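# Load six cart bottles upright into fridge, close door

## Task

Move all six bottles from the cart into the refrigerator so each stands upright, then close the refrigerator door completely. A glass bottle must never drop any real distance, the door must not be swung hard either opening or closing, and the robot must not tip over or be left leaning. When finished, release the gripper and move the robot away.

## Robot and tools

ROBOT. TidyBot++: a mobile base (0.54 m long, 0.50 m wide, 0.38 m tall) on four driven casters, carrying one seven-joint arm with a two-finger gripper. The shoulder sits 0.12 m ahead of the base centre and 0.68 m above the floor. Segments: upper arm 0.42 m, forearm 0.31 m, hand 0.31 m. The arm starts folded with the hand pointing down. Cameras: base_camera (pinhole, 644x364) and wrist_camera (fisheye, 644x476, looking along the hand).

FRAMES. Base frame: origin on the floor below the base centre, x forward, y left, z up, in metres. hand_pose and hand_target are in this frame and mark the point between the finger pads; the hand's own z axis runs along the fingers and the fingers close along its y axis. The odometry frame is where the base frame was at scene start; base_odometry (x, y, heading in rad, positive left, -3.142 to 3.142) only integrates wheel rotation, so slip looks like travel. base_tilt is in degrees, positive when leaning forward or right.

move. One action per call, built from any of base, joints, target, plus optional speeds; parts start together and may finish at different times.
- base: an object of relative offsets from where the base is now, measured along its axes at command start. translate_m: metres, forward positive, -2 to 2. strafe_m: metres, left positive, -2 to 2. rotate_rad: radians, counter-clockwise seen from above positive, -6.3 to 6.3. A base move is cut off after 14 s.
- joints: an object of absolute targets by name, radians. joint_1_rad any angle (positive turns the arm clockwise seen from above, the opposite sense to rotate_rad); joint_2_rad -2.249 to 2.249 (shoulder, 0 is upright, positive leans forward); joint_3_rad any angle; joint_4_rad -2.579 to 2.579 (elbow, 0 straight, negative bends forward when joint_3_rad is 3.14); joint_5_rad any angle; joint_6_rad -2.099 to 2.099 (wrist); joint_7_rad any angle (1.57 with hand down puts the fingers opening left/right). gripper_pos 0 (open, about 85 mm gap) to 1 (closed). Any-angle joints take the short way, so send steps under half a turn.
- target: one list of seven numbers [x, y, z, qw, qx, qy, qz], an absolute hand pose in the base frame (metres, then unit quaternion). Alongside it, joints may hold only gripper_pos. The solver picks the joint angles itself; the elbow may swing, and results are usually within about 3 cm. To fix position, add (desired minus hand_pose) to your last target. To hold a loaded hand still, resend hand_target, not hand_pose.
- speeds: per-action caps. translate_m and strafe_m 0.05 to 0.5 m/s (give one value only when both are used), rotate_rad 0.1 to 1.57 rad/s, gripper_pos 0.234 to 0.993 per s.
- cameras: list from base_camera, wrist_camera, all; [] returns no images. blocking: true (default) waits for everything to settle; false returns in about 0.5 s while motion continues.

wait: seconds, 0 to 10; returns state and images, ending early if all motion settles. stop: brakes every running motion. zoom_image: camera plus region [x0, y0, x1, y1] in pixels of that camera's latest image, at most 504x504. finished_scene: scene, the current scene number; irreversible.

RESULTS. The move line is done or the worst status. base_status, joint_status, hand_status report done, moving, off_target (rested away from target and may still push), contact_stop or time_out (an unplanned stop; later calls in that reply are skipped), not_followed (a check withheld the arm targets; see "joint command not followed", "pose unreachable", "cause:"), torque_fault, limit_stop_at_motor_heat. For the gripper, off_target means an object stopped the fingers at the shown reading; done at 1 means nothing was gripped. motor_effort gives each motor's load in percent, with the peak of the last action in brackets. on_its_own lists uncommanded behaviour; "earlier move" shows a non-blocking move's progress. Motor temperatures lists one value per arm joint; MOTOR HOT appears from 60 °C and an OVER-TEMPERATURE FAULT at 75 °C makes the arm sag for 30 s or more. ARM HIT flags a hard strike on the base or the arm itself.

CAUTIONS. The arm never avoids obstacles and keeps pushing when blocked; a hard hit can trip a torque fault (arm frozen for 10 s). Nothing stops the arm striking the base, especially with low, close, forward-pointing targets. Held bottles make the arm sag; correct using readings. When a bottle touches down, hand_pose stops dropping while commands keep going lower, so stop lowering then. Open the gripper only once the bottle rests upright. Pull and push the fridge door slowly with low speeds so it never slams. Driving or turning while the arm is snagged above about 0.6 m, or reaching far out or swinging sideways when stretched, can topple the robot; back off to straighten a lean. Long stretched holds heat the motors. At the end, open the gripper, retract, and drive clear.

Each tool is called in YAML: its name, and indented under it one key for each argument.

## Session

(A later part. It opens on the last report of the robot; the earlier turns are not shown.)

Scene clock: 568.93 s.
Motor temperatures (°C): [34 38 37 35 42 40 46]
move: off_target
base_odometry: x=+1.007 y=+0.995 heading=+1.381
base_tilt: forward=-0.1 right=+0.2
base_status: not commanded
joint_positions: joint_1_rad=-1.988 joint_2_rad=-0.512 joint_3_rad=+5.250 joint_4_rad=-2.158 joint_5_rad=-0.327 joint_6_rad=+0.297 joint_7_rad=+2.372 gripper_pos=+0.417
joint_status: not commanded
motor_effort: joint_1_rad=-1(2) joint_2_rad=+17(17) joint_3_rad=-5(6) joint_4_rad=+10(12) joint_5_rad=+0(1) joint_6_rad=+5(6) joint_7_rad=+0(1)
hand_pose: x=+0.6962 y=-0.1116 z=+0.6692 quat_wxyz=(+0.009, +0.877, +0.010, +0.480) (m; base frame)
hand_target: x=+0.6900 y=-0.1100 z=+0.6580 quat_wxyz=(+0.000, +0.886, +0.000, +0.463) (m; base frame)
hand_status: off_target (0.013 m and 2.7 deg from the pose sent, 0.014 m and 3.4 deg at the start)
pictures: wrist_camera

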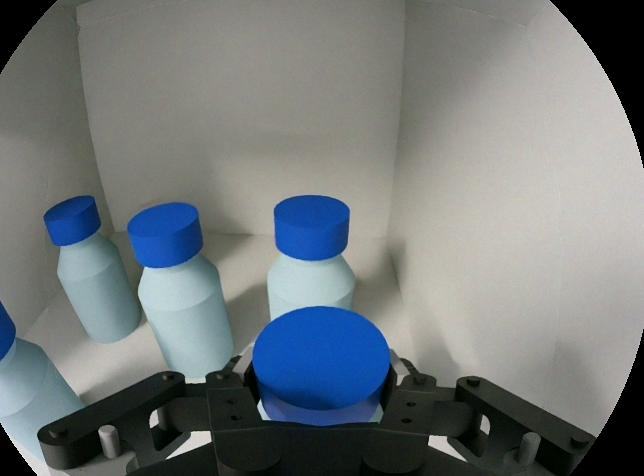

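move:
  cameras: ["wrist_camera"]
  joints: {"gripper_pos":0.24}
  speeds: {"gripper_pos":0.234}

move:
  cameras: ["wrist_camera"]
  target: [0.65,-0.11,0.69,0,0.884,0,0.468]

move:
  cameras: ["wrist_camera"]
  target: [0.57,-0.05,0.74,0,0.882,0,0.471]

Scene clock: 588.50 s.
Motor temperatures (°C): [34 39 37 35 42 40 46]
move: done
base_odometry: x=+1.007 y=+0.995 heading=+1.381
base_tilt: forward=-0.1 right=+0.2
base_status: not commanded
joint_positions: joint_1_rad=-1.988 joint_2_rad=-0.512 joint_3_rad=+5.258 joint_4_rad=-2.158 joint_5_rad=-0.327 joint_6_rad=+0.297 joint_7_rad=+2.372 gripper_pos=+0.239
joint_status: all done
motor_effort: joint_1_rad=-1(2) joint_2_rad=+19(19) joint_3_rad=-7(7) joint_4_rad=+12(13) joint_5_rad=+1(1) joint_6_rad=+5(7) joint_7_rad=-2(2)
hand_pose: x=+0.6953 y=-0.1159 z=+0.6672 quat_wxyz=(+0.012, +0.878, +0.007, +0.479) (m; base frame)
hand_target: x=+0.6900 y=-0.1100 z=+0.6580 quat_wxyz=(+0.000, +0.886, +0.000, +0.463) (m; base frame)
hand_status: not commanded
pictures: wrist_camera

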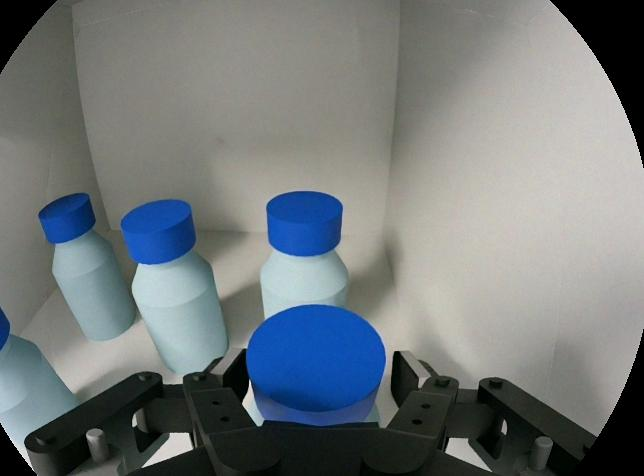

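Scene clock: 590.07 s.
Motor temperatures (°C): [34 39 37 35 42 40 46]
move: off_target
base_odometry: x=+1.007 y=+0.995 heading=+1.381
base_tilt: forward=-0.1 right=+0.2
base_status: not commanded
joint_positions: joint_1_rad=-1.788 joint_2_rad=-0.399 joint_3_rad=+5.128 joint_4_rad=-2.199 joint_5_rad=-0.153 joint_6_rad=+0.231 joint_7_rad=+2.131 gripper_pos=+0.239
joint_status: not commanded
motor_effort: joint_1_rad=-2(2) joint_2_rad=+15(19) joint_3_rad=-5(7) joint_4_rad=+13(14) joint_5_rad=+0(1) joint_6_rad=+7(7) joint_7_rad=-1(2)
hand_pose: x=+0.6672 y=-0.1292 z=+0.7036 quat_wxyz=(+0.012, +0.870, -0.017, +0.492) (m; base frame)
hand_target: x=+0.6500 y=-0.1100 z=+0.6900 quat_wxyz=(+0.000, +0.884, +0.000, +0.468) (m; base frame)
hand_status: off_target (0.029 m and 3.9 deg from the pose sent, 0.051 m and 2.1 deg at the start)
pictures: wrist_camera

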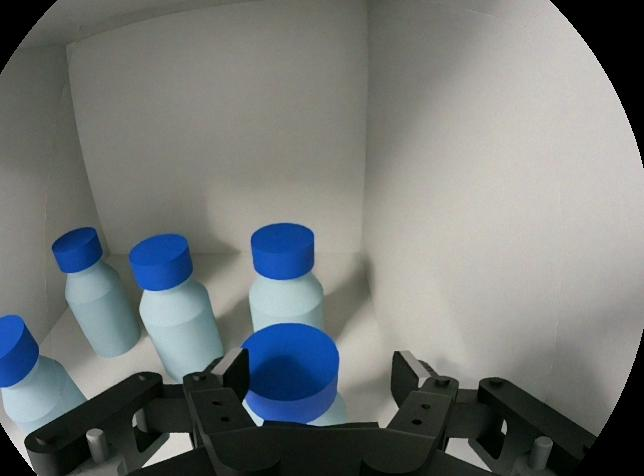

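Scene clock: 592.53 s.
Motor temperatures (°C): [34 39 37 35 42 40 46]
move: off_target
base_odometry: x=+1.007 y=+0.995 heading=+1.381
base_tilt: forward=-0.1 right=+0.2
base_status: not commanded
joint_positions: joint_1_rad=-0.663 joint_2_rad=-0.240 joint_3_rad=+3.921 joint_4_rad=-2.322 joint_5_rad=+0.086 joint_6_rad=+0.087 joint_7_rad=+1.666 gripper_pos=+0.239
joint_status: not commanded
motor_effort: joint_1_rad=-1(2) joint_2_rad=-5(15) joint_3_rad=-3(6) joint_4_rad=+16(16) joint_5_rad=-1(2) joint_6_rad=+8(8) joint_7_rad=-1(2)
hand_pose: x=+0.5892 y=-0.0574 z=+0.7788 quat_wxyz=(-0.002, +0.856, -0.007, +0.518) (m; base frame)
hand_target: x=+0.5700 y=-0.0500 z=+0.7400 quat_wxyz=(+0.000, +0.882, +0.000, +0.471) (m; base frame)
hand_status: off_target (0.044 m and 6.2 deg from the pose sent, 0.131 m and 3.6 deg at the start)
pictures: wrist_camera

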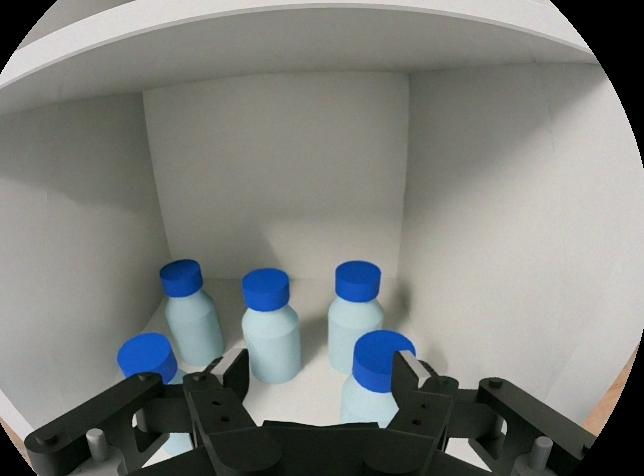

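move:
  cameras: ["wrist_camera"]
  base: {"translate_m":-0.72}
  target: [0.55,0,0.77,0,0.887,0,0.462]

move:
  cameras: ["wrist_camera"]
  base: {"translate_m":-1.253,"strafe_m":0.066,"rotate_rad":-1.261}
  target: [0.56,0,1.04,0,0.887,0,0.462]

Scene clock: 600.90 s.
Motor temperatures (°C): [34 38 37 35 42 40 46]
move: off_target
base_odometry: x=+0.871 y=+0.288 heading=+1.382
base_tilt: forward=-0.2 right=+0.2
base_status: done
joint_positions: joint_1_rad=-0.035 joint_2_rad=-0.240 joint_3_rad=+3.178 joint_4_rad=-2.304 joint_5_rad=+0.041 joint_6_rad=-0.088 joint_7_rad=+1.618 gripper_pos=+0.239
joint_status: not commanded
motor_effort: joint_1_rad=-2(2) joint_2_rad=-8(9) joint_3_rad=+1(3) joint_4_rad=+16(17) joint_5_rad=-1(1) joint_6_rad=+7(8) joint_7_rad=-1(2)
hand_pose: x=+0.5565 y=-0.0007 z=+0.7710 quat_wxyz=(+0.019, +0.879, +0.036, +0.475) (m; base frame)
hand_target: x=+0.5500 y=+0.0000 z=+0.7700 quat_wxyz=(+0.000, +0.887, +0.000, +0.462) (m; base frame)
hand_status: off_target (0.007 m and 4.9 deg from the pose sent, 0.070 m and 7.4 deg at the start)
pictures: wrist_camera

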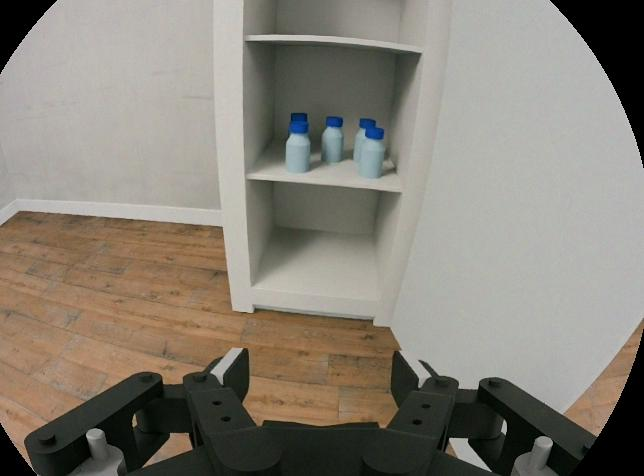

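Scene clock: 605.03 s.
Motor temperatures (°C): [34 38 37 35 42 40 46]
move: off_target
base_odometry: x=+0.571 y=-0.931 heading=+0.120
base_tilt: forward=-0.2 right=+0.2
base_status: done
joint_positions: joint_1_rad=-0.027 joint_2_rad=-0.240 joint_3_rad=+3.163 joint_4_rad=-1.408 joint_5_rad=+0.036 joint_6_rad=-0.971 joint_7_rad=+1.613 gripper_pos=+0.239
joint_status: not commanded
motor_effort: joint_1_rad=-2(3) joint_2_rad=-9(12) joint_3_rad=+0(2) joint_4_rad=+17(19) joint_5_rad=-1(2) joint_6_rad=+8(8) joint_7_rad=-1(2)
hand_pose: x=+0.5706 y=-0.0067 z=+1.0463 quat_wxyz=(+0.024, +0.877, +0.022, +0.480) (m; base frame)
hand_target: x=+0.5600 y=+0.0000 z=+1.0400 quat_wxyz=(+0.000, +0.887, +0.000, +0.462) (m; base frame)
hand_status: off_target (0.014 m and 4.5 deg from the pose sent, 0.269 m and 4.9 deg at the start)
pictures: wrist_camera

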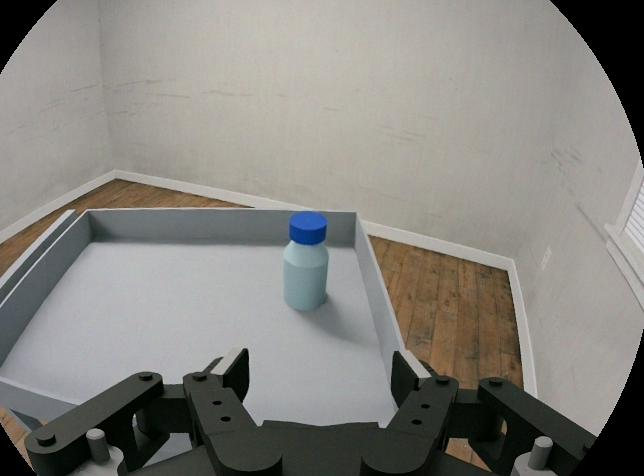

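move:
  base: {"strafe_m":0.025}
  joints: {"gripper_pos":0.25}

Scene clock: 612.70 s.
Motor temperatures (°C): [34 38 37 35 42 40 46]
move: done
base_odometry: x=+0.568 y=-0.906 heading=+0.120
base_tilt: forward=-0.2 right=+0.2
base_status: done
joint_positions: joint_1_rad=-0.027 joint_2_rad=-0.240 joint_3_rad=+3.158 joint_4_rad=-1.408 joint_5_rad=+0.032 joint_6_rad=-0.972 joint_7_rad=+1.613 gripper_pos=+0.252
joint_status: all done
motor_effort: joint_1_rad=-2(3) joint_2_rad=-9(11) joint_3_rad=-1(2) joint_4_rad=+18(18) joint_5_rad=-1(2) joint_6_rad=+8(8) joint_7_rad=-1(2)
hand_pose: x=+0.5706 y=-0.0038 z=+1.0463 quat_wxyz=(+0.022, +0.877, +0.024, +0.480) (m; base frame)
hand_target: x=+0.5600 y=+0.0000 z=+1.0400 quat_wxyz=(+0.000, +0.887, +0.000, +0.462) (m; base frame)
hand_status: not commanded
pictures: base_camera, wrist_camera

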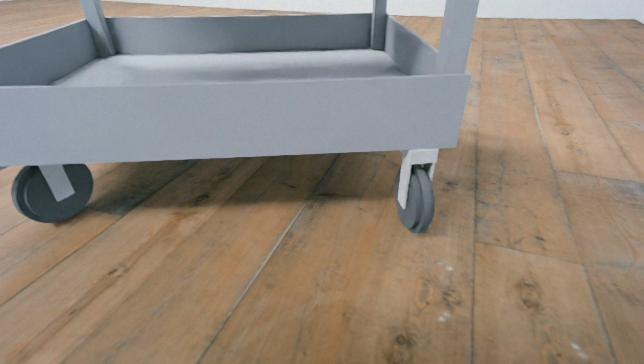

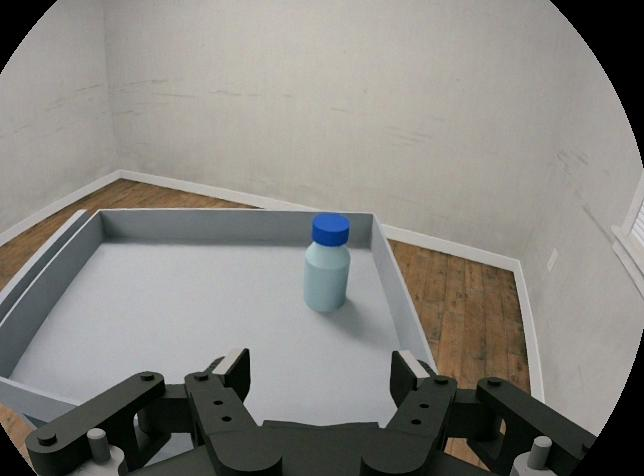

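move:
  base: {"translate_m":0.24}
  target: [0.58,0,0.985,0,0.887,0,0.462]

Scene clock: 622.07 s.
Motor temperatures (°C): [34 38 37 35 42 40 46]
move: off_target
base_odometry: x=+0.806 y=-0.877 heading=+0.120
base_tilt: forward=-0.2 right=+0.2
base_status: done
joint_positions: joint_1_rad=-0.026 joint_2_rad=-0.238 joint_3_rad=+3.158 joint_4_rad=-1.548 joint_5_rad=+0.030 joint_6_rad=-0.895 joint_7_rad=+1.613 gripper_pos=+0.252
joint_status: not commanded
motor_effort: joint_1_rad=-1(3) joint_2_rad=-9(14) joint_3_rad=+0(2) joint_4_rad=+18(19) joint_5_rad=-1(1) joint_6_rad=+7(8) joint_7_rad=-2(2)
hand_pose: x=+0.5743 y=-0.0026 z=+0.9874 quat_wxyz=(+0.020, +0.892, +0.025, +0.451) (m; base frame)
hand_target: x=+0.5800 y=+0.0000 z=+0.9850 quat_wxyz=(+0.000, +0.887, +0.000, +0.462) (m; base frame)
hand_status: off_target (0.007 m and 4.0 deg from the pose sent, 0.062 m and 4.4 deg at the start)
pictures: base_camera, wrist_camera

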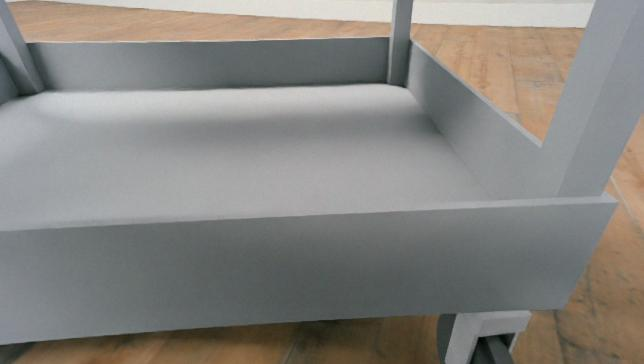

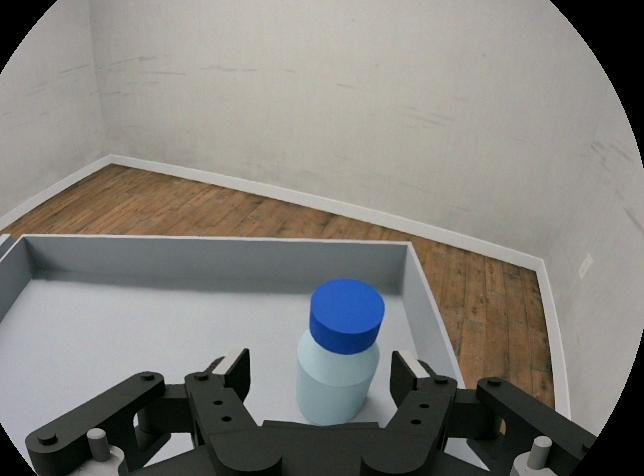

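move:
  base: {"translate_m":0.034,"strafe_m":-0.015}

Scene clock: 626.23 s.
Motor temperatures (°C): [34 38 37 35 42 40 46]
move: done
base_odometry: x=+0.842 y=-0.888 heading=+0.121
base_tilt: forward=-0.1 right=+0.2
base_status: done
joint_positions: joint_1_rad=-0.026 joint_2_rad=-0.237 joint_3_rad=+3.158 joint_4_rad=-1.548 joint_5_rad=+0.030 joint_6_rad=-0.893 joint_7_rad=+1.613 gripper_pos=+0.252
joint_status: not commanded
motor_effort: joint_1_rad=-2(2) joint_2_rad=-10(14) joint_3_rad=+0(2) joint_4_rad=+18(19) joint_5_rad=-1(1) joint_6_rad=+7(8) joint_7_rad=-2(2)
hand_pose: x=+0.5753 y=-0.0025 z=+0.9870 quat_wxyz=(+0.020, +0.892, +0.026, +0.451) (m; base frame)
hand_target: x=+0.5800 y=+0.0000 z=+0.9850 quat_wxyz=(+0.000, +0.887, +0.000, +0.462) (m; base frame)
hand_status: not commanded
pictures: base_camera, wrist_camera

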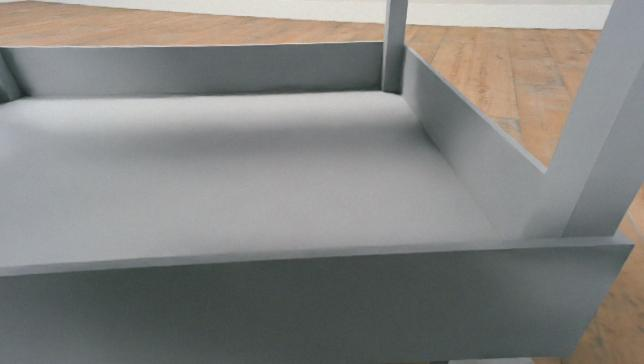

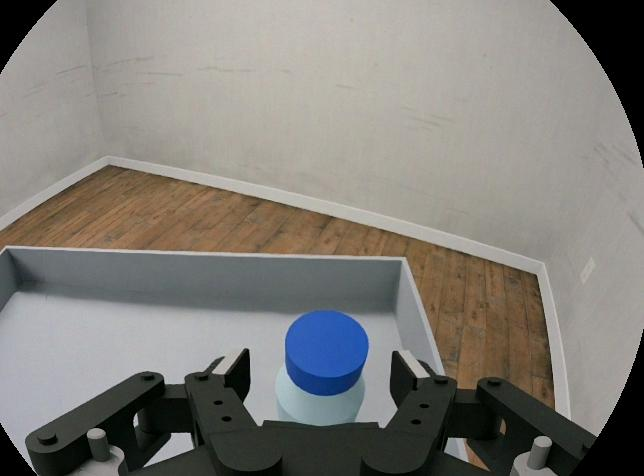

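move:
  base: {"strafe_m":-0.004}
  target: [0.635,0,0.935,0,0.887,0,0.462]
  cameras: ["wrist_camera"]

move:
  target: [0.66,0,0.907,0,0.887,0,0.462]
  cameras: ["wrist_camera"]

Scene clock: 630.13 s.
Motor temperatures (°C): [34 38 37 35 42 40 46]
move: off_target
base_odometry: x=+0.842 y=-0.891 heading=+0.121
base_tilt: forward=-0.1 right=+0.2
base_status: done
joint_positions: joint_1_rad=-0.026 joint_2_rad=-0.140 joint_3_rad=+3.158 joint_4_rad=-1.625 joint_5_rad=+0.029 joint_6_rad=-0.710 joint_7_rad=+1.613 gripper_pos=+0.252
joint_status: not commanded
motor_effort: joint_1_rad=-1(3) joint_2_rad=-13(16) joint_3_rad=+0(2) joint_4_rad=+18(19) joint_5_rad=-1(2) joint_6_rad=+8(8) joint_7_rad=-1(2)
hand_pose: x=+0.6262 y=-0.0003 z=+0.9437 quat_wxyz=(+0.020, +0.890, +0.028, +0.456) (m; base frame)
hand_target: x=+0.6350 y=+0.0000 z=+0.9349 quat_wxyz=(+0.000, +0.887, +0.000, +0.462) (m; base frame)
hand_status: off_target (0.012 m and 4.0 deg from the pose sent, 0.079 m and 4.0 deg at the start)
pictures: wrist_camera

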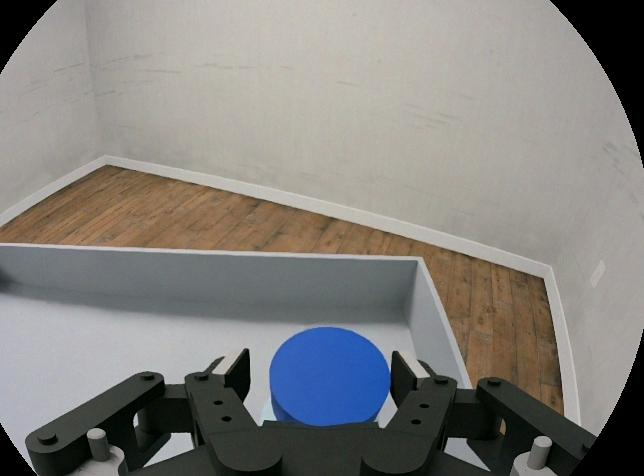

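Scene clock: 631.20 s.
Motor temperatures (°C): [34 38 37 35 42 40 46]
move: off_target
base_odometry: x=+0.842 y=-0.891 heading=+0.121
base_tilt: forward=-0.1 right=+0.2
base_status: not commanded
joint_positions: joint_1_rad=-0.026 joint_2_rad=-0.089 joint_3_rad=+3.158 joint_4_rad=-1.659 joint_5_rad=+0.029 joint_6_rad=-0.610 joint_7_rad=+1.613 gripper_pos=+0.252
joint_status: not commanded
motor_effort: joint_1_rad=-2(2) joint_2_rad=-15(17) joint_3_rad=+0(1) joint_4_rad=+18(19) joint_5_rad=-1(1) joint_6_rad=+8(8) joint_7_rad=-1(2)
hand_pose: x=+0.6516 y=+0.0009 z=+0.9231 quat_wxyz=(+0.020, +0.886, +0.029, +0.462) (m; base frame)
hand_target: x=+0.6600 y=+0.0000 z=+0.9070 quat_wxyz=(+0.000, +0.887, +0.000, +0.462) (m; base frame)
hand_status: off_target (0.018 m and 4.1 deg from the pose sent, 0.050 m and 4.0 deg at the start)
pictures: wrist_camera

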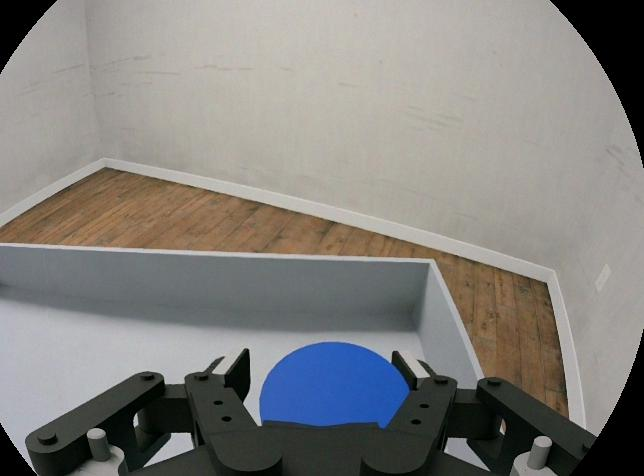

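move:
  base: {"strafe_m":-0.006}
  cameras: ["wrist_camera"]

Scene clock: 633.77 s.
Motor temperatures (°C): [34 38 37 35 42 40 46]
move: done
base_odometry: x=+0.843 y=-0.897 heading=+0.121
base_tilt: forward=-0.1 right=+0.2
base_status: done
joint_positions: joint_1_rad=-0.026 joint_2_rad=-0.089 joint_3_rad=+3.158 joint_4_rad=-1.659 joint_5_rad=+0.029 joint_6_rad=-0.610 joint_7_rad=+1.613 gripper_pos=+0.252
joint_status: not commanded
motor_effort: joint_1_rad=-2(4) joint_2_rad=-15(16) joint_3_rad=+0(2) joint_4_rad=+18(19) joint_5_rad=-1(1) joint_6_rad=+8(8) joint_7_rad=-1(2)
hand_pose: x=+0.6516 y=+0.0007 z=+0.9230 quat_wxyz=(+0.020, +0.886, +0.029, +0.462) (m; base frame)
hand_target: x=+0.6600 y=+0.0000 z=+0.9070 quat_wxyz=(+0.000, +0.887, +0.000, +0.462) (m; base frame)
hand_status: not commanded
pictures: wrist_camera

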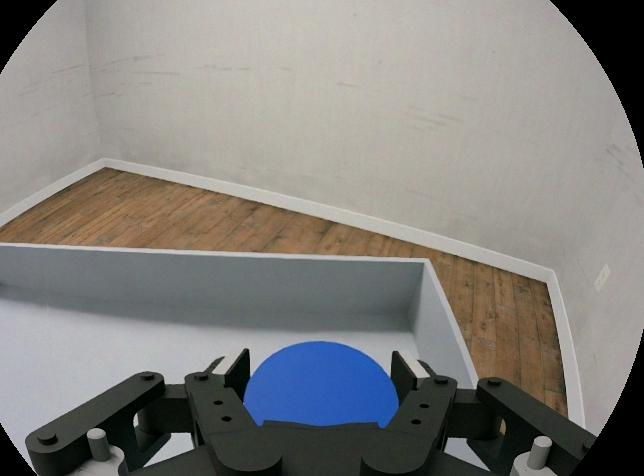

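move:
  joints: {"gripper_pos":0.6}
  speeds: {"gripper_pos":0.234}
  cameras: ["wrist_camera"]

move:
  target: [0.648,0,0.97,0,0.887,0,0.462]
  cameras: ["wrist_camera"]

move:
  target: [0.61,0,1.08,0,0.887,0,0.462]
  cameras: ["wrist_camera"]

Scene clock: 639.20 s.
Motor temperatures (°C): [34 38 37 35 42 40 46]
move: off_target
base_odometry: x=+0.843 y=-0.897 heading=+0.121
base_tilt: forward=-0.1 right=+0.2
base_status: not commanded
joint_positions: joint_1_rad=-0.026 joint_2_rad=-0.089 joint_3_rad=+3.158 joint_4_rad=-1.659 joint_5_rad=+0.028 joint_6_rad=-0.609 joint_7_rad=+1.613 gripper_pos=+0.419
joint_status: gripper_pos off_target (ended at +0.419, target +0.600)
motor_effort: joint_1_rad=-1(2) joint_2_rad=-13(15) joint_3_rad=+1(2) joint_4_rad=+17(18) joint_5_rad=+0(1) joint_6_rad=+7(8) joint_7_rad=+0(2)
hand_pose: x=+0.6518 y=+0.0008 z=+0.9233 quat_wxyz=(+0.020, +0.886, +0.029, +0.463) (m; base frame)
hand_target: x=+0.6600 y=+0.0000 z=+0.9070 quat_wxyz=(+0.000, +0.887, +0.000, +0.462) (m; base frame)
hand_status: not commanded
pictures: wrist_camera

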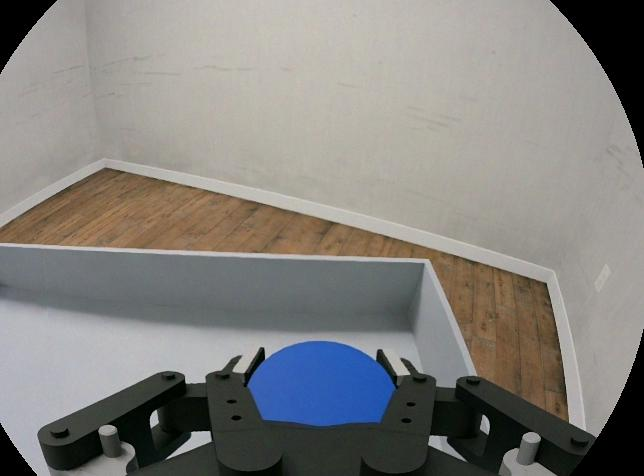

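Scene clock: 640.33 s.
Motor temperatures (°C): [34 38 37 35 42 40 46]
move: off_target
base_odometry: x=+0.843 y=-0.897 heading=+0.121
base_tilt: forward=-0.1 right=+0.2
base_status: not commanded
joint_positions: joint_1_rad=-0.026 joint_2_rad=-0.082 joint_3_rad=+3.158 joint_4_rad=-1.536 joint_5_rad=+0.028 joint_6_rad=-0.716 joint_7_rad=+1.613 gripper_pos=+0.419
joint_status: not commanded
motor_effort: joint_1_rad=-2(2) joint_2_rad=-18(20) joint_3_rad=+0(1) joint_4_rad=+21(23) joint_5_rad=-1(1) joint_6_rad=+10(11) joint_7_rad=-1(2)
hand_pose: x=+0.6539 y=+0.0001 z=+0.9622 quat_wxyz=(+0.020, +0.884, +0.027, +0.466) (m; base frame)
hand_target: x=+0.6480 y=+0.0000 z=+0.9700 quat_wxyz=(+0.000, +0.887, +0.000, +0.462) (m; base frame)
hand_status: off_target (0.010 m and 4.0 deg from the pose sent, 0.047 m and 4.0 deg at the start)
pictures: wrist_camera

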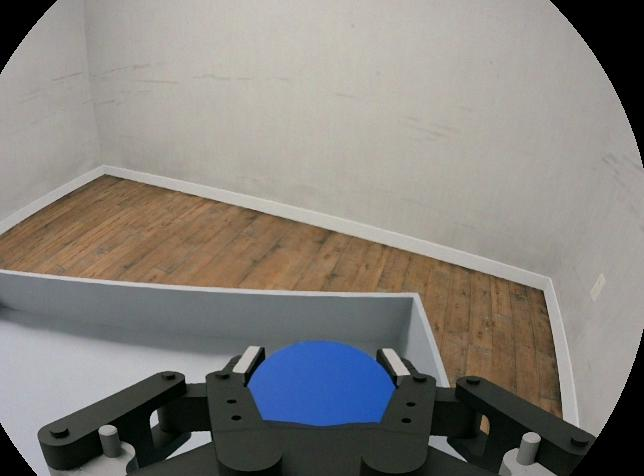

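Scene clock: 642.13 s.
Motor temperatures (°C): [34 38 37 35 42 40 46]
move: off_target
base_odometry: x=+0.843 y=-0.897 heading=+0.121
base_tilt: forward=-0.1 right=+0.2
base_status: not commanded
joint_positions: joint_1_rad=-0.026 joint_2_rad=-0.082 joint_3_rad=+3.158 joint_4_rad=-1.165 joint_5_rad=+0.028 joint_6_rad=-1.086 joint_7_rad=+1.613 gripper_pos=+0.419
joint_status: not commanded
motor_effort: joint_1_rad=-2(2) joint_2_rad=-16(19) joint_3_rad=+0(1) joint_4_rad=+20(22) joint_5_rad=-1(1) joint_6_rad=+10(11) joint_7_rad=-1(2)
hand_pose: x=+0.6196 y=-0.0024 z=+1.0734 quat_wxyz=(+0.021, +0.884, +0.022, +0.467) (m; base frame)
hand_target: x=+0.6100 y=+0.0000 z=+1.0800 quat_wxyz=(+0.000, +0.887, +0.000, +0.462) (m; base frame)
hand_status: off_target (0.012 m and 3.6 deg from the pose sent, 0.126 m and 4.0 deg at the start)
pictures: wrist_camera

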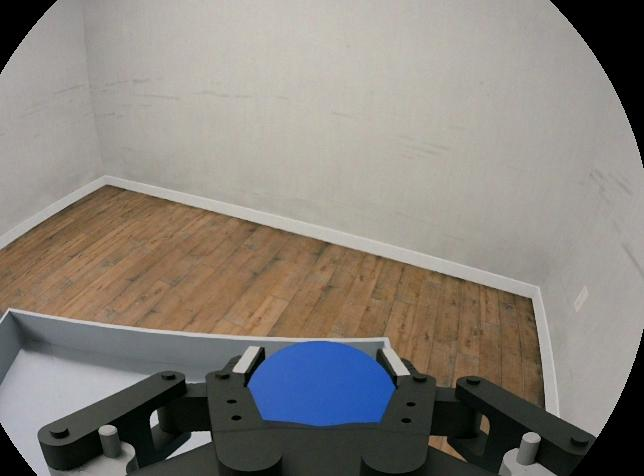

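move:
  base: {"translate_m":-0.55}
  target: [0.58,0,1.08,0,0.887,0,0.462]
  cameras: ["wrist_camera"]

move:
  base: {"translate_m":0.697,"strafe_m":1.147,"rotate_rad":1.262}
  cameras: ["wrist_camera"]

move:
  target: [0.55,0,0.77,0,0.87,0,0.493]

Scene clock: 648.80 s.
Motor temperatures (°C): [34 38 37 35 42 40 46]
move: off_target
base_odometry: x=+0.297 y=-0.964 heading=+0.122
base_tilt: forward=-0.2 right=+0.2
base_status: done
joint_positions: joint_1_rad=-0.026 joint_2_rad=-0.130 joint_3_rad=+3.158 joint_4_rad=-1.182 joint_5_rad=+0.028 joint_6_rad=-1.105 joint_7_rad=+1.613 gripper_pos=+0.419
joint_status: not commanded
motor_effort: joint_1_rad=-2(2) joint_2_rad=-14(22) joint_3_rad=+0(1) joint_4_rad=+19(21) joint_5_rad=+0(2) joint_6_rad=+10(11) joint_7_rad=-1(2)
hand_pose: x=+0.5968 y=-0.0030 z=+1.0827 quat_wxyz=(+0.021, +0.881, +0.022, +0.472) (m; base frame)
hand_target: x=+0.5800 y=+0.0000 z=+1.0800 quat_wxyz=(+0.000, +0.887, +0.000, +0.462) (m; base frame)
hand_status: off_target (0.017 m and 3.7 deg from the pose sent, 0.040 m and 3.6 deg at the start)
pictures: wrist_camera

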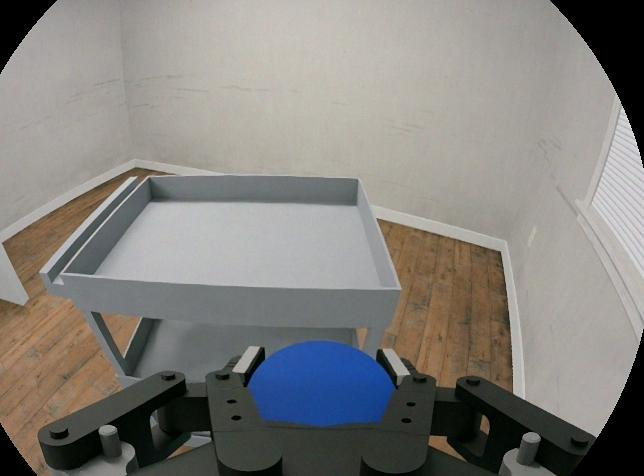

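Scene clock: 653.03 s.
Motor temperatures (°C): [34 38 37 35 42 40 46]
move: done
base_odometry: x=+0.850 y=+0.259 heading=+1.384
base_tilt: forward=-0.1 right=+0.2
base_status: done
joint_positions: joint_1_rad=-0.021 joint_2_rad=-0.134 joint_3_rad=+3.161 joint_4_rad=-1.182 joint_5_rad=+0.026 joint_6_rad=-1.106 joint_7_rad=+1.613 gripper_pos=+0.419
joint_status: not commanded
motor_effort: joint_1_rad=-1(5) joint_2_rad=-14(19) joint_3_rad=+0(3) joint_4_rad=+19(21) joint_5_rad=-1(3) joint_6_rad=+10(11) joint_7_rad=-1(2)
hand_pose: x=+0.5951 y=-0.0060 z=+1.0842 quat_wxyz=(+0.021, +0.880, +0.018, +0.473) (m; base frame)
hand_target: x=+0.5800 y=+0.0000 z=+1.0800 quat_wxyz=(+0.000, +0.887, +0.000, +0.462) (m; base frame)
hand_status: not commanded
pictures: wrist_camera

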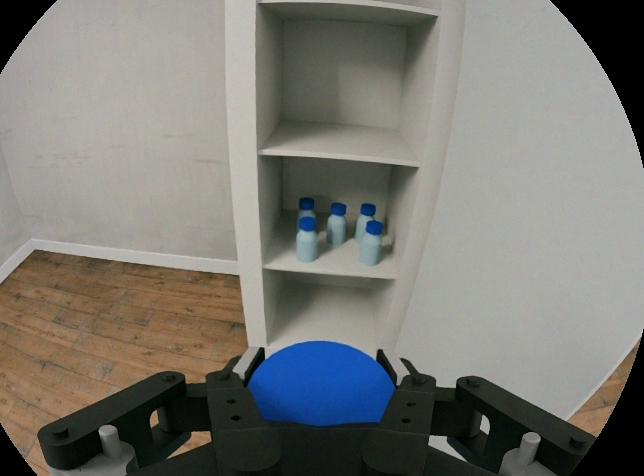

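Scene clock: 655.80 s.
Motor temperatures (°C): [34 38 37 35 42 40 46]
move: off_target
base_odometry: x=+0.850 y=+0.259 heading=+1.384
base_tilt: forward=-0.1 right=+0.2
base_status: not commanded
joint_positions: joint_1_rad=-0.021 joint_2_rad=-0.217 joint_3_rad=+3.161 joint_4_rad=-2.342 joint_5_rad=+0.026 joint_6_rad=-0.084 joint_7_rad=+1.613 gripper_pos=+0.419
joint_status: not commanded
motor_effort: joint_1_rad=-2(3) joint_2_rad=-11(16) joint_3_rad=+0(1) joint_4_rad=+18(21) joint_5_rad=-1(2) joint_6_rad=+10(11) joint_7_rad=-1(2)
hand_pose: x=+0.5459 y=+0.0013 z=+0.7417 quat_wxyz=(+0.014, +0.893, +0.030, +0.449) (m; base frame)
hand_target: x=+0.5500 y=+0.0000 z=+0.7700 quat_wxyz=(+0.000, +0.870, +0.000, +0.493) (m; base frame)
hand_status: off_target (0.029 m and 6.8 deg from the pose sent, 0.318 m and 4.1 deg at the start)
pictures: base_camera, wrist_camera

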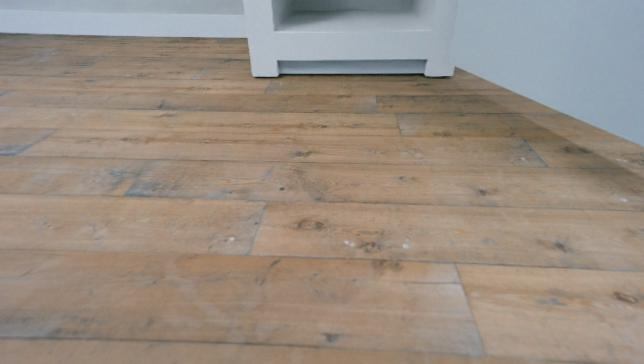

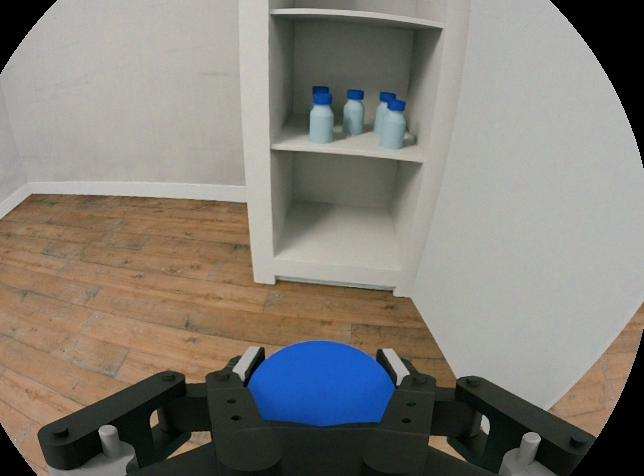

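move:
  base: {"strafe_m":-0.055}
  target: [0.56,0,0.775,0,0.865,0,0.502]

Scene clock: 662.13 s.
Motor temperatures (°C): [34 38 37 35 42 40 46]
move: off_target
base_odometry: x=+0.904 y=+0.249 heading=+1.385
base_tilt: forward=-0.1 right=+0.2
base_status: done
joint_positions: joint_1_rad=-0.021 joint_2_rad=-0.217 joint_3_rad=+3.161 joint_4_rad=-2.342 joint_5_rad=+0.026 joint_6_rad=-0.048 joint_7_rad=+1.613 gripper_pos=+0.419
joint_status: not commanded
motor_effort: joint_1_rad=-2(3) joint_2_rad=-11(11) joint_3_rad=+0(2) joint_4_rad=+19(19) joint_5_rad=-1(1) joint_6_rad=+10(10) joint_7_rad=-1(2)
hand_pose: x=+0.5524 y=+0.0015 z=+0.7508 quat_wxyz=(+0.014, +0.885, +0.029, +0.465) (m; base frame)
hand_target: x=+0.5600 y=+0.0000 z=+0.7750 quat_wxyz=(+0.000, +0.865, +0.000, +0.502) (m; base frame)
hand_status: off_target (0.025 m and 6.1 deg from the pose sent, 0.036 m and 7.8 deg at the start)
pictures: base_camera, wrist_camera

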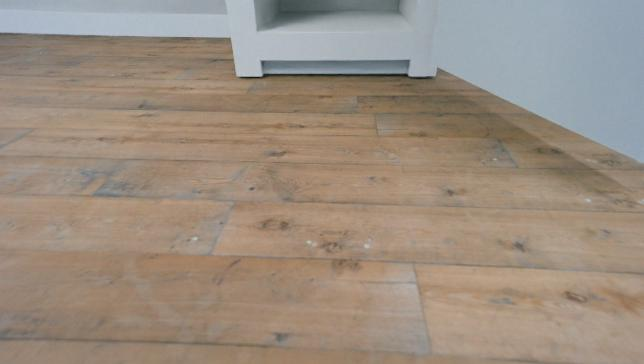

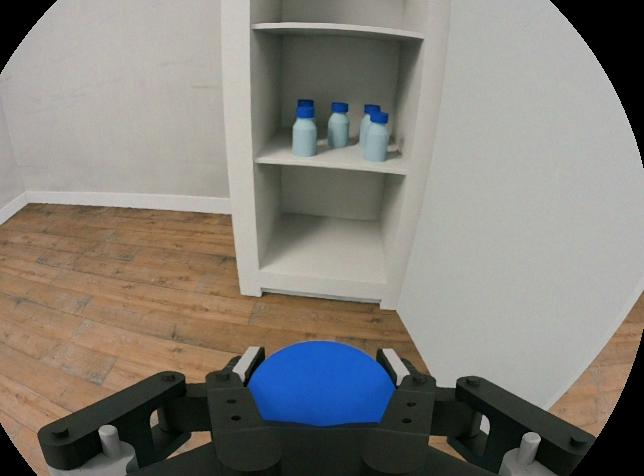

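move:
  base: {"translate_m":0.66,"strafe_m":-0.016}
  speeds: {"translate_m":0.35}
  target: [0.56,0,0.785,0,0.86,0,0.51]

Scene clock: 668.57 s.
Motor temperatures (°C): [34 38 37 35 42 40 46]
move: off_target
base_odometry: x=+1.042 y=+0.895 heading=+1.384
base_tilt: forward=-0.1 right=+0.2
base_status: done
joint_positions: joint_1_rad=-0.021 joint_2_rad=-0.230 joint_3_rad=+3.161 joint_4_rad=-2.342 joint_5_rad=+0.026 joint_6_rad=-0.048 joint_7_rad=+1.613 gripper_pos=+0.419
joint_status: not commanded
motor_effort: joint_1_rad=-1(2) joint_2_rad=-10(12) joint_3_rad=+1(1) joint_4_rad=+19(20) joint_5_rad=-1(2) joint_6_rad=+10(11) joint_7_rad=-1(2)
hand_pose: x=+0.5515 y=+0.0015 z=+0.7567 quat_wxyz=(+0.014, +0.881, +0.029, +0.471) (m; base frame)
hand_target: x=+0.5600 y=+0.0000 z=+0.7850 quat_wxyz=(+0.000, +0.860, +0.000, +0.510) (m; base frame)
hand_status: off_target (0.030 m and 6.3 deg from the pose sent, 0.035 m and 6.9 deg at the start)
pictures: base_camera, wrist_camera

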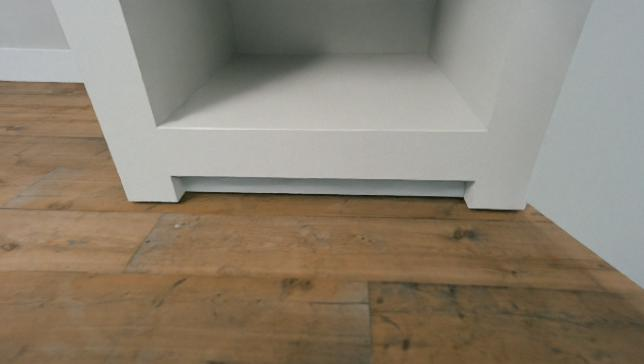

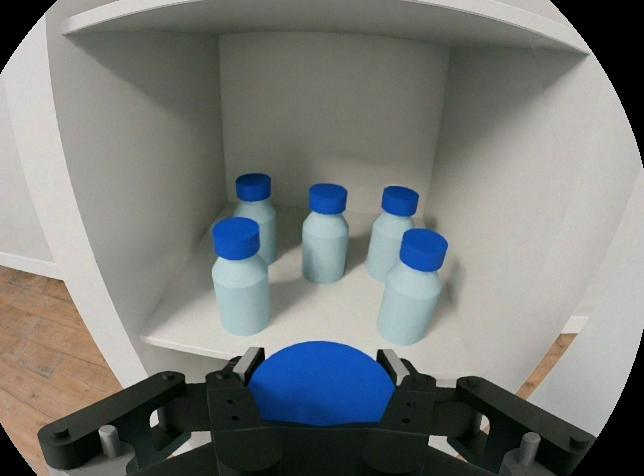

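move:
  base: {"translate_m":0.09,"strafe_m":-0.006}
  speeds: {"translate_m":0.2}

move:
  target: [0.65,0,0.765,0,0.862,0,0.506]

Scene clock: 675.23 s.
Motor temperatures (°C): [34 38 37 35 42 40 46]
move: done
base_odometry: x=+1.064 y=+0.983 heading=+1.384
base_tilt: forward=-0.1 right=+0.2
base_status: done
joint_positions: joint_1_rad=-0.021 joint_2_rad=-0.231 joint_3_rad=+3.161 joint_4_rad=-2.342 joint_5_rad=+0.026 joint_6_rad=-0.047 joint_7_rad=+1.613 gripper_pos=+0.419
joint_status: not commanded
motor_effort: joint_1_rad=-1(3) joint_2_rad=-10(13) joint_3_rad=+0(1) joint_4_rad=+19(20) joint_5_rad=-1(1) joint_6_rad=+10(11) joint_7_rad=-2(2)
hand_pose: x=+0.5515 y=+0.0015 z=+0.7572 quat_wxyz=(+0.014, +0.881, +0.029, +0.472) (m; base frame)
hand_target: x=+0.5600 y=+0.0000 z=+0.7850 quat_wxyz=(+0.000, +0.860, +0.000, +0.510) (m; base frame)
hand_status: not commanded
pictures: base_camera, wrist_camera

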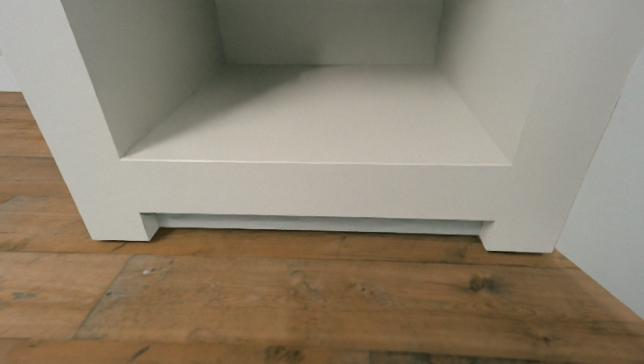

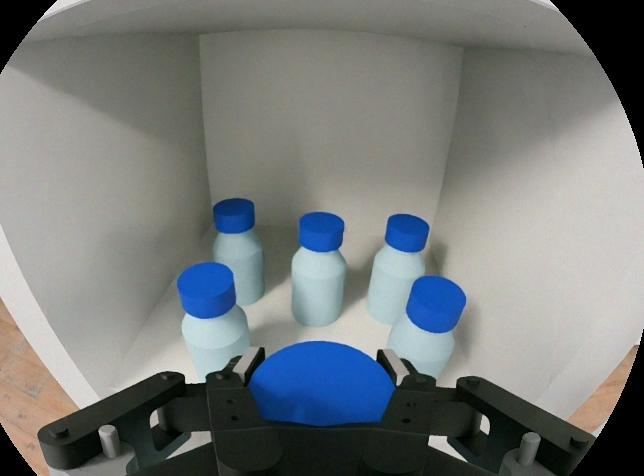

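Scene clock: 676.57 s.
Motor temperatures (°C): [34 38 37 35 42 40 46]
move: off_target
base_odometry: x=+1.064 y=+0.983 heading=+1.384
base_tilt: forward=-0.1 right=+0.2
base_status: not commanded
joint_positions: joint_1_rad=-0.021 joint_2_rad=+0.003 joint_3_rad=+3.161 joint_4_rad=-2.222 joint_5_rad=+0.026 joint_6_rad=+0.050 joint_7_rad=+1.578 gripper_pos=+0.419
joint_status: not commanded
motor_effort: joint_1_rad=-1(2) joint_2_rad=-17(18) joint_3_rad=+0(1) joint_4_rad=+18(19) joint_5_rad=-1(2) joint_6_rad=+10(11) joint_7_rad=-1(2)
hand_pose: x=+0.6261 y=+0.0025 z=+0.7347 quat_wxyz=(+0.007, +0.885, +0.016, +0.465) (m; base frame)
hand_target: x=+0.6500 y=+0.0000 z=+0.7650 quat_wxyz=(+0.000, +0.862, +0.000, +0.506) (m; base frame)
hand_status: off_target (0.039 m and 5.8 deg from the pose sent, 0.099 m and 5.8 deg at the start)
pictures: base_camera, wrist_camera

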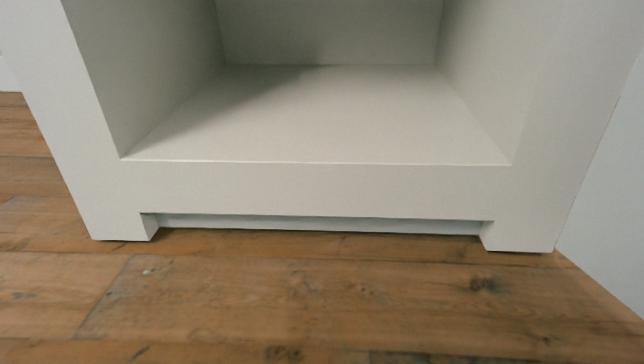

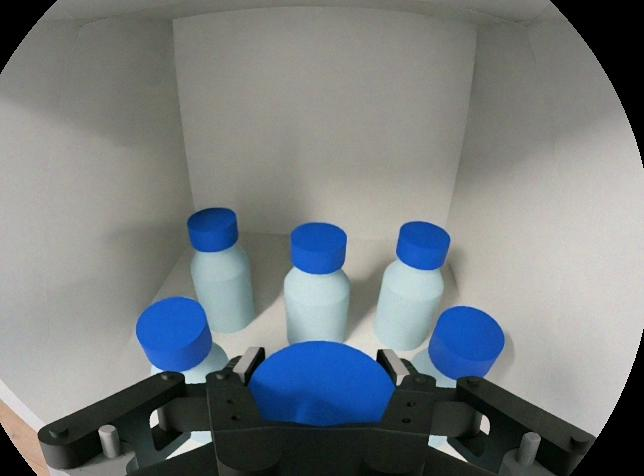

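move:
  target: [0.685,0,0.725,0,0.876,0,0.482]
  cameras: ["wrist_camera"]

move:
  target: [0.69,0,0.695,0,0.882,0,0.471]
  cameras: ["wrist_camera"]

Scene clock: 684.17 s.
Motor temperatures (°C): [34 38 37 36 42 40 46]
move: off_target
base_odometry: x=+1.064 y=+0.983 heading=+1.384
base_tilt: forward=-0.1 right=+0.2
base_status: not commanded
joint_positions: joint_1_rad=-0.015 joint_2_rad=+0.146 joint_3_rad=+3.159 joint_4_rad=-2.159 joint_5_rad=+0.026 joint_6_rad=+0.079 joint_7_rad=+1.578 gripper_pos=+0.419
joint_status: not commanded
motor_effort: joint_1_rad=-2(3) joint_2_rad=-21(23) joint_3_rad=+0(1) joint_4_rad=+16(18) joint_5_rad=-1(1) joint_6_rad=+10(10) joint_7_rad=-1(2)
hand_pose: x=+0.6604 y=+0.0008 z=+0.6975 quat_wxyz=(+0.008, +0.897, +0.015, +0.442) (m; base frame)
hand_target: x=+0.6850 y=+0.0000 z=+0.7250 quat_wxyz=(+0.000, +0.876, +0.000, +0.482) (m; base frame)
hand_status: off_target (0.037 m and 5.6 deg from the pose sent, 0.060 m and 3.0 deg at the start)
pictures: wrist_camera

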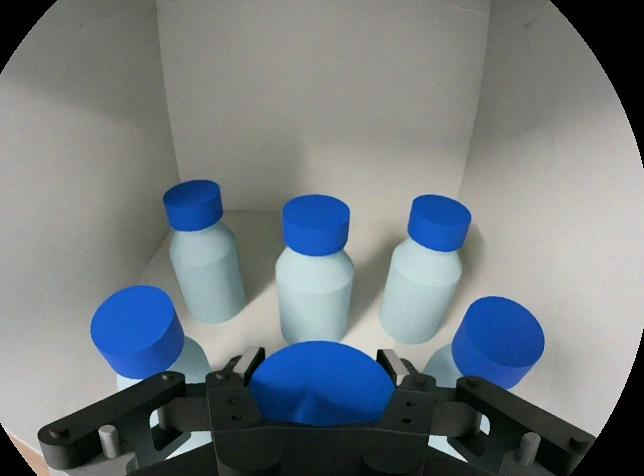

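Scene clock: 685.00 s.
Motor temperatures (°C): [34 38 37 36 42 40 46]
move: off_target
base_odometry: x=+1.064 y=+0.983 heading=+1.384
base_tilt: forward=-0.1 right=+0.2
base_status: not commanded
joint_positions: joint_1_rad=-0.015 joint_2_rad=+0.207 joint_3_rad=+3.159 joint_4_rad=-2.159 joint_5_rad=+0.026 joint_6_rad=+0.136 joint_7_rad=+1.578 gripper_pos=+0.419
joint_status: not commanded
motor_effort: joint_1_rad=-2(2) joint_2_rad=-22(24) joint_3_rad=+0(1) joint_4_rad=+16(17) joint_5_rad=-1(2) joint_6_rad=+10(10) joint_7_rad=-1(1)
hand_pose: x=+0.6718 y=+0.0013 z=+0.6783 quat_wxyz=(+0.008, +0.898, +0.015, +0.440) (m; base frame)
hand_target: x=+0.6900 y=+0.0000 z=+0.6950 quat_wxyz=(+0.000, +0.882, +0.000, +0.471) (m; base frame)
hand_status: off_target (0.025 m and 4.4 deg from the pose sent, 0.030 m and 4.2 deg at the start)
pictures: wrist_camera

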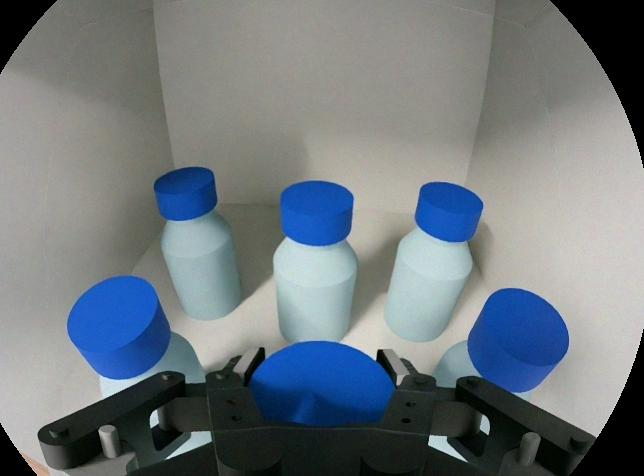

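move:
  target: [0.69,0,0.692,0,0.869,0,0.495]
  cameras: ["wrist_camera"]

move:
  target: [0.69,0,0.682,0,0.869,0,0.495]
  cameras: ["wrist_camera"]

Scene clock: 689.60 s.
Motor temperatures (°C): [34 38 37 36 42 40 46]
move: off_target
base_odometry: x=+1.064 y=+0.983 heading=+1.384
base_tilt: forward=-0.1 right=+0.2
base_status: not commanded
joint_positions: joint_1_rad=-0.015 joint_2_rad=+0.219 joint_3_rad=+3.159 joint_4_rad=-2.189 joint_5_rad=+0.026 joint_6_rad=+0.265 joint_7_rad=+1.578 gripper_pos=+0.419
joint_status: not commanded
motor_effort: joint_1_rad=-2(2) joint_2_rad=-23(23) joint_3_rad=+0(1) joint_4_rad=+16(17) joint_5_rad=-1(2) joint_6_rad=+10(11) joint_7_rad=-1(2)
hand_pose: x=+0.6828 y=+0.0023 z=+0.6905 quat_wxyz=(+0.007, +0.878, +0.015, +0.479) (m; base frame)
hand_target: x=+0.6900 y=+0.0000 z=+0.6920 quat_wxyz=(+0.000, +0.869, +0.000, +0.495) (m; base frame)
hand_status: off_target (0.008 m and 2.9 deg from the pose sent, 0.023 m and 7.4 deg at the start)
pictures: wrist_camera

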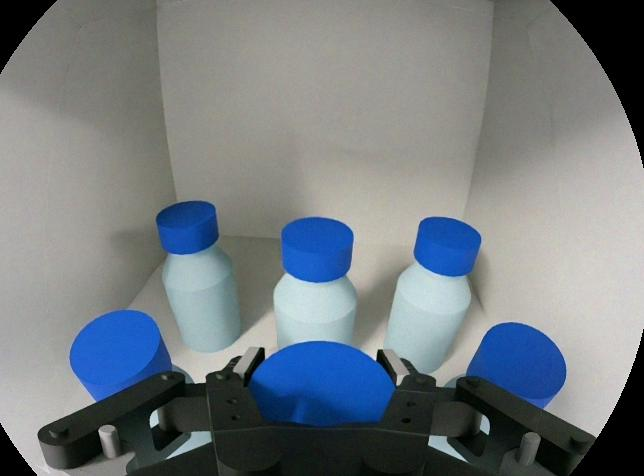

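Scene clock: 690.27 s.
Motor temperatures (°C): [34 38 37 35 42 40 46]
move: off_target
base_odometry: x=+1.064 y=+0.983 heading=+1.384
base_tilt: forward=-0.1 right=+0.2
base_status: not commanded
joint_positions: joint_1_rad=-0.015 joint_2_rad=+0.244 joint_3_rad=+3.159 joint_4_rad=-2.201 joint_5_rad=+0.026 joint_6_rad=+0.306 joint_7_rad=+1.578 gripper_pos=+0.419
joint_status: not commanded
motor_effort: joint_1_rad=-2(2) joint_2_rad=-23(24) joint_3_rad=+0(0) joint_4_rad=+15(16) joint_5_rad=-1(1) joint_6_rad=+10(11) joint_7_rad=-1(2)
hand_pose: x=+0.6850 y=+0.0027 z=+0.6814 quat_wxyz=(+0.006, +0.877, +0.016, +0.480) (m; base frame)
hand_target: x=+0.6900 y=+0.0000 z=+0.6820 quat_wxyz=(+0.000, +0.869, +0.000, +0.495) (m; base frame)
hand_status: off_target (0.006 m and 2.7 deg from the pose sent, 0.011 m and 2.9 deg at the start)
pictures: wrist_camera

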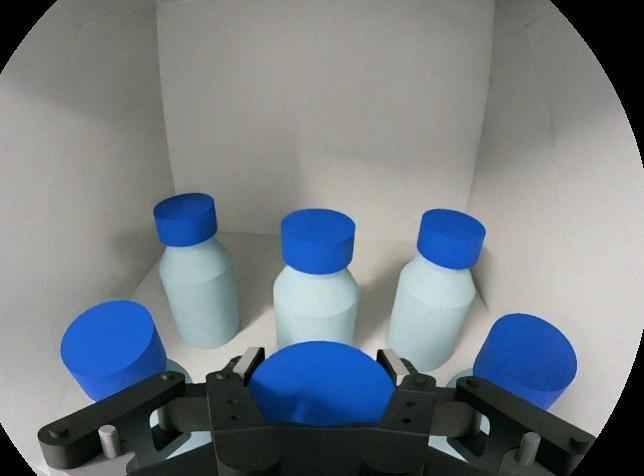

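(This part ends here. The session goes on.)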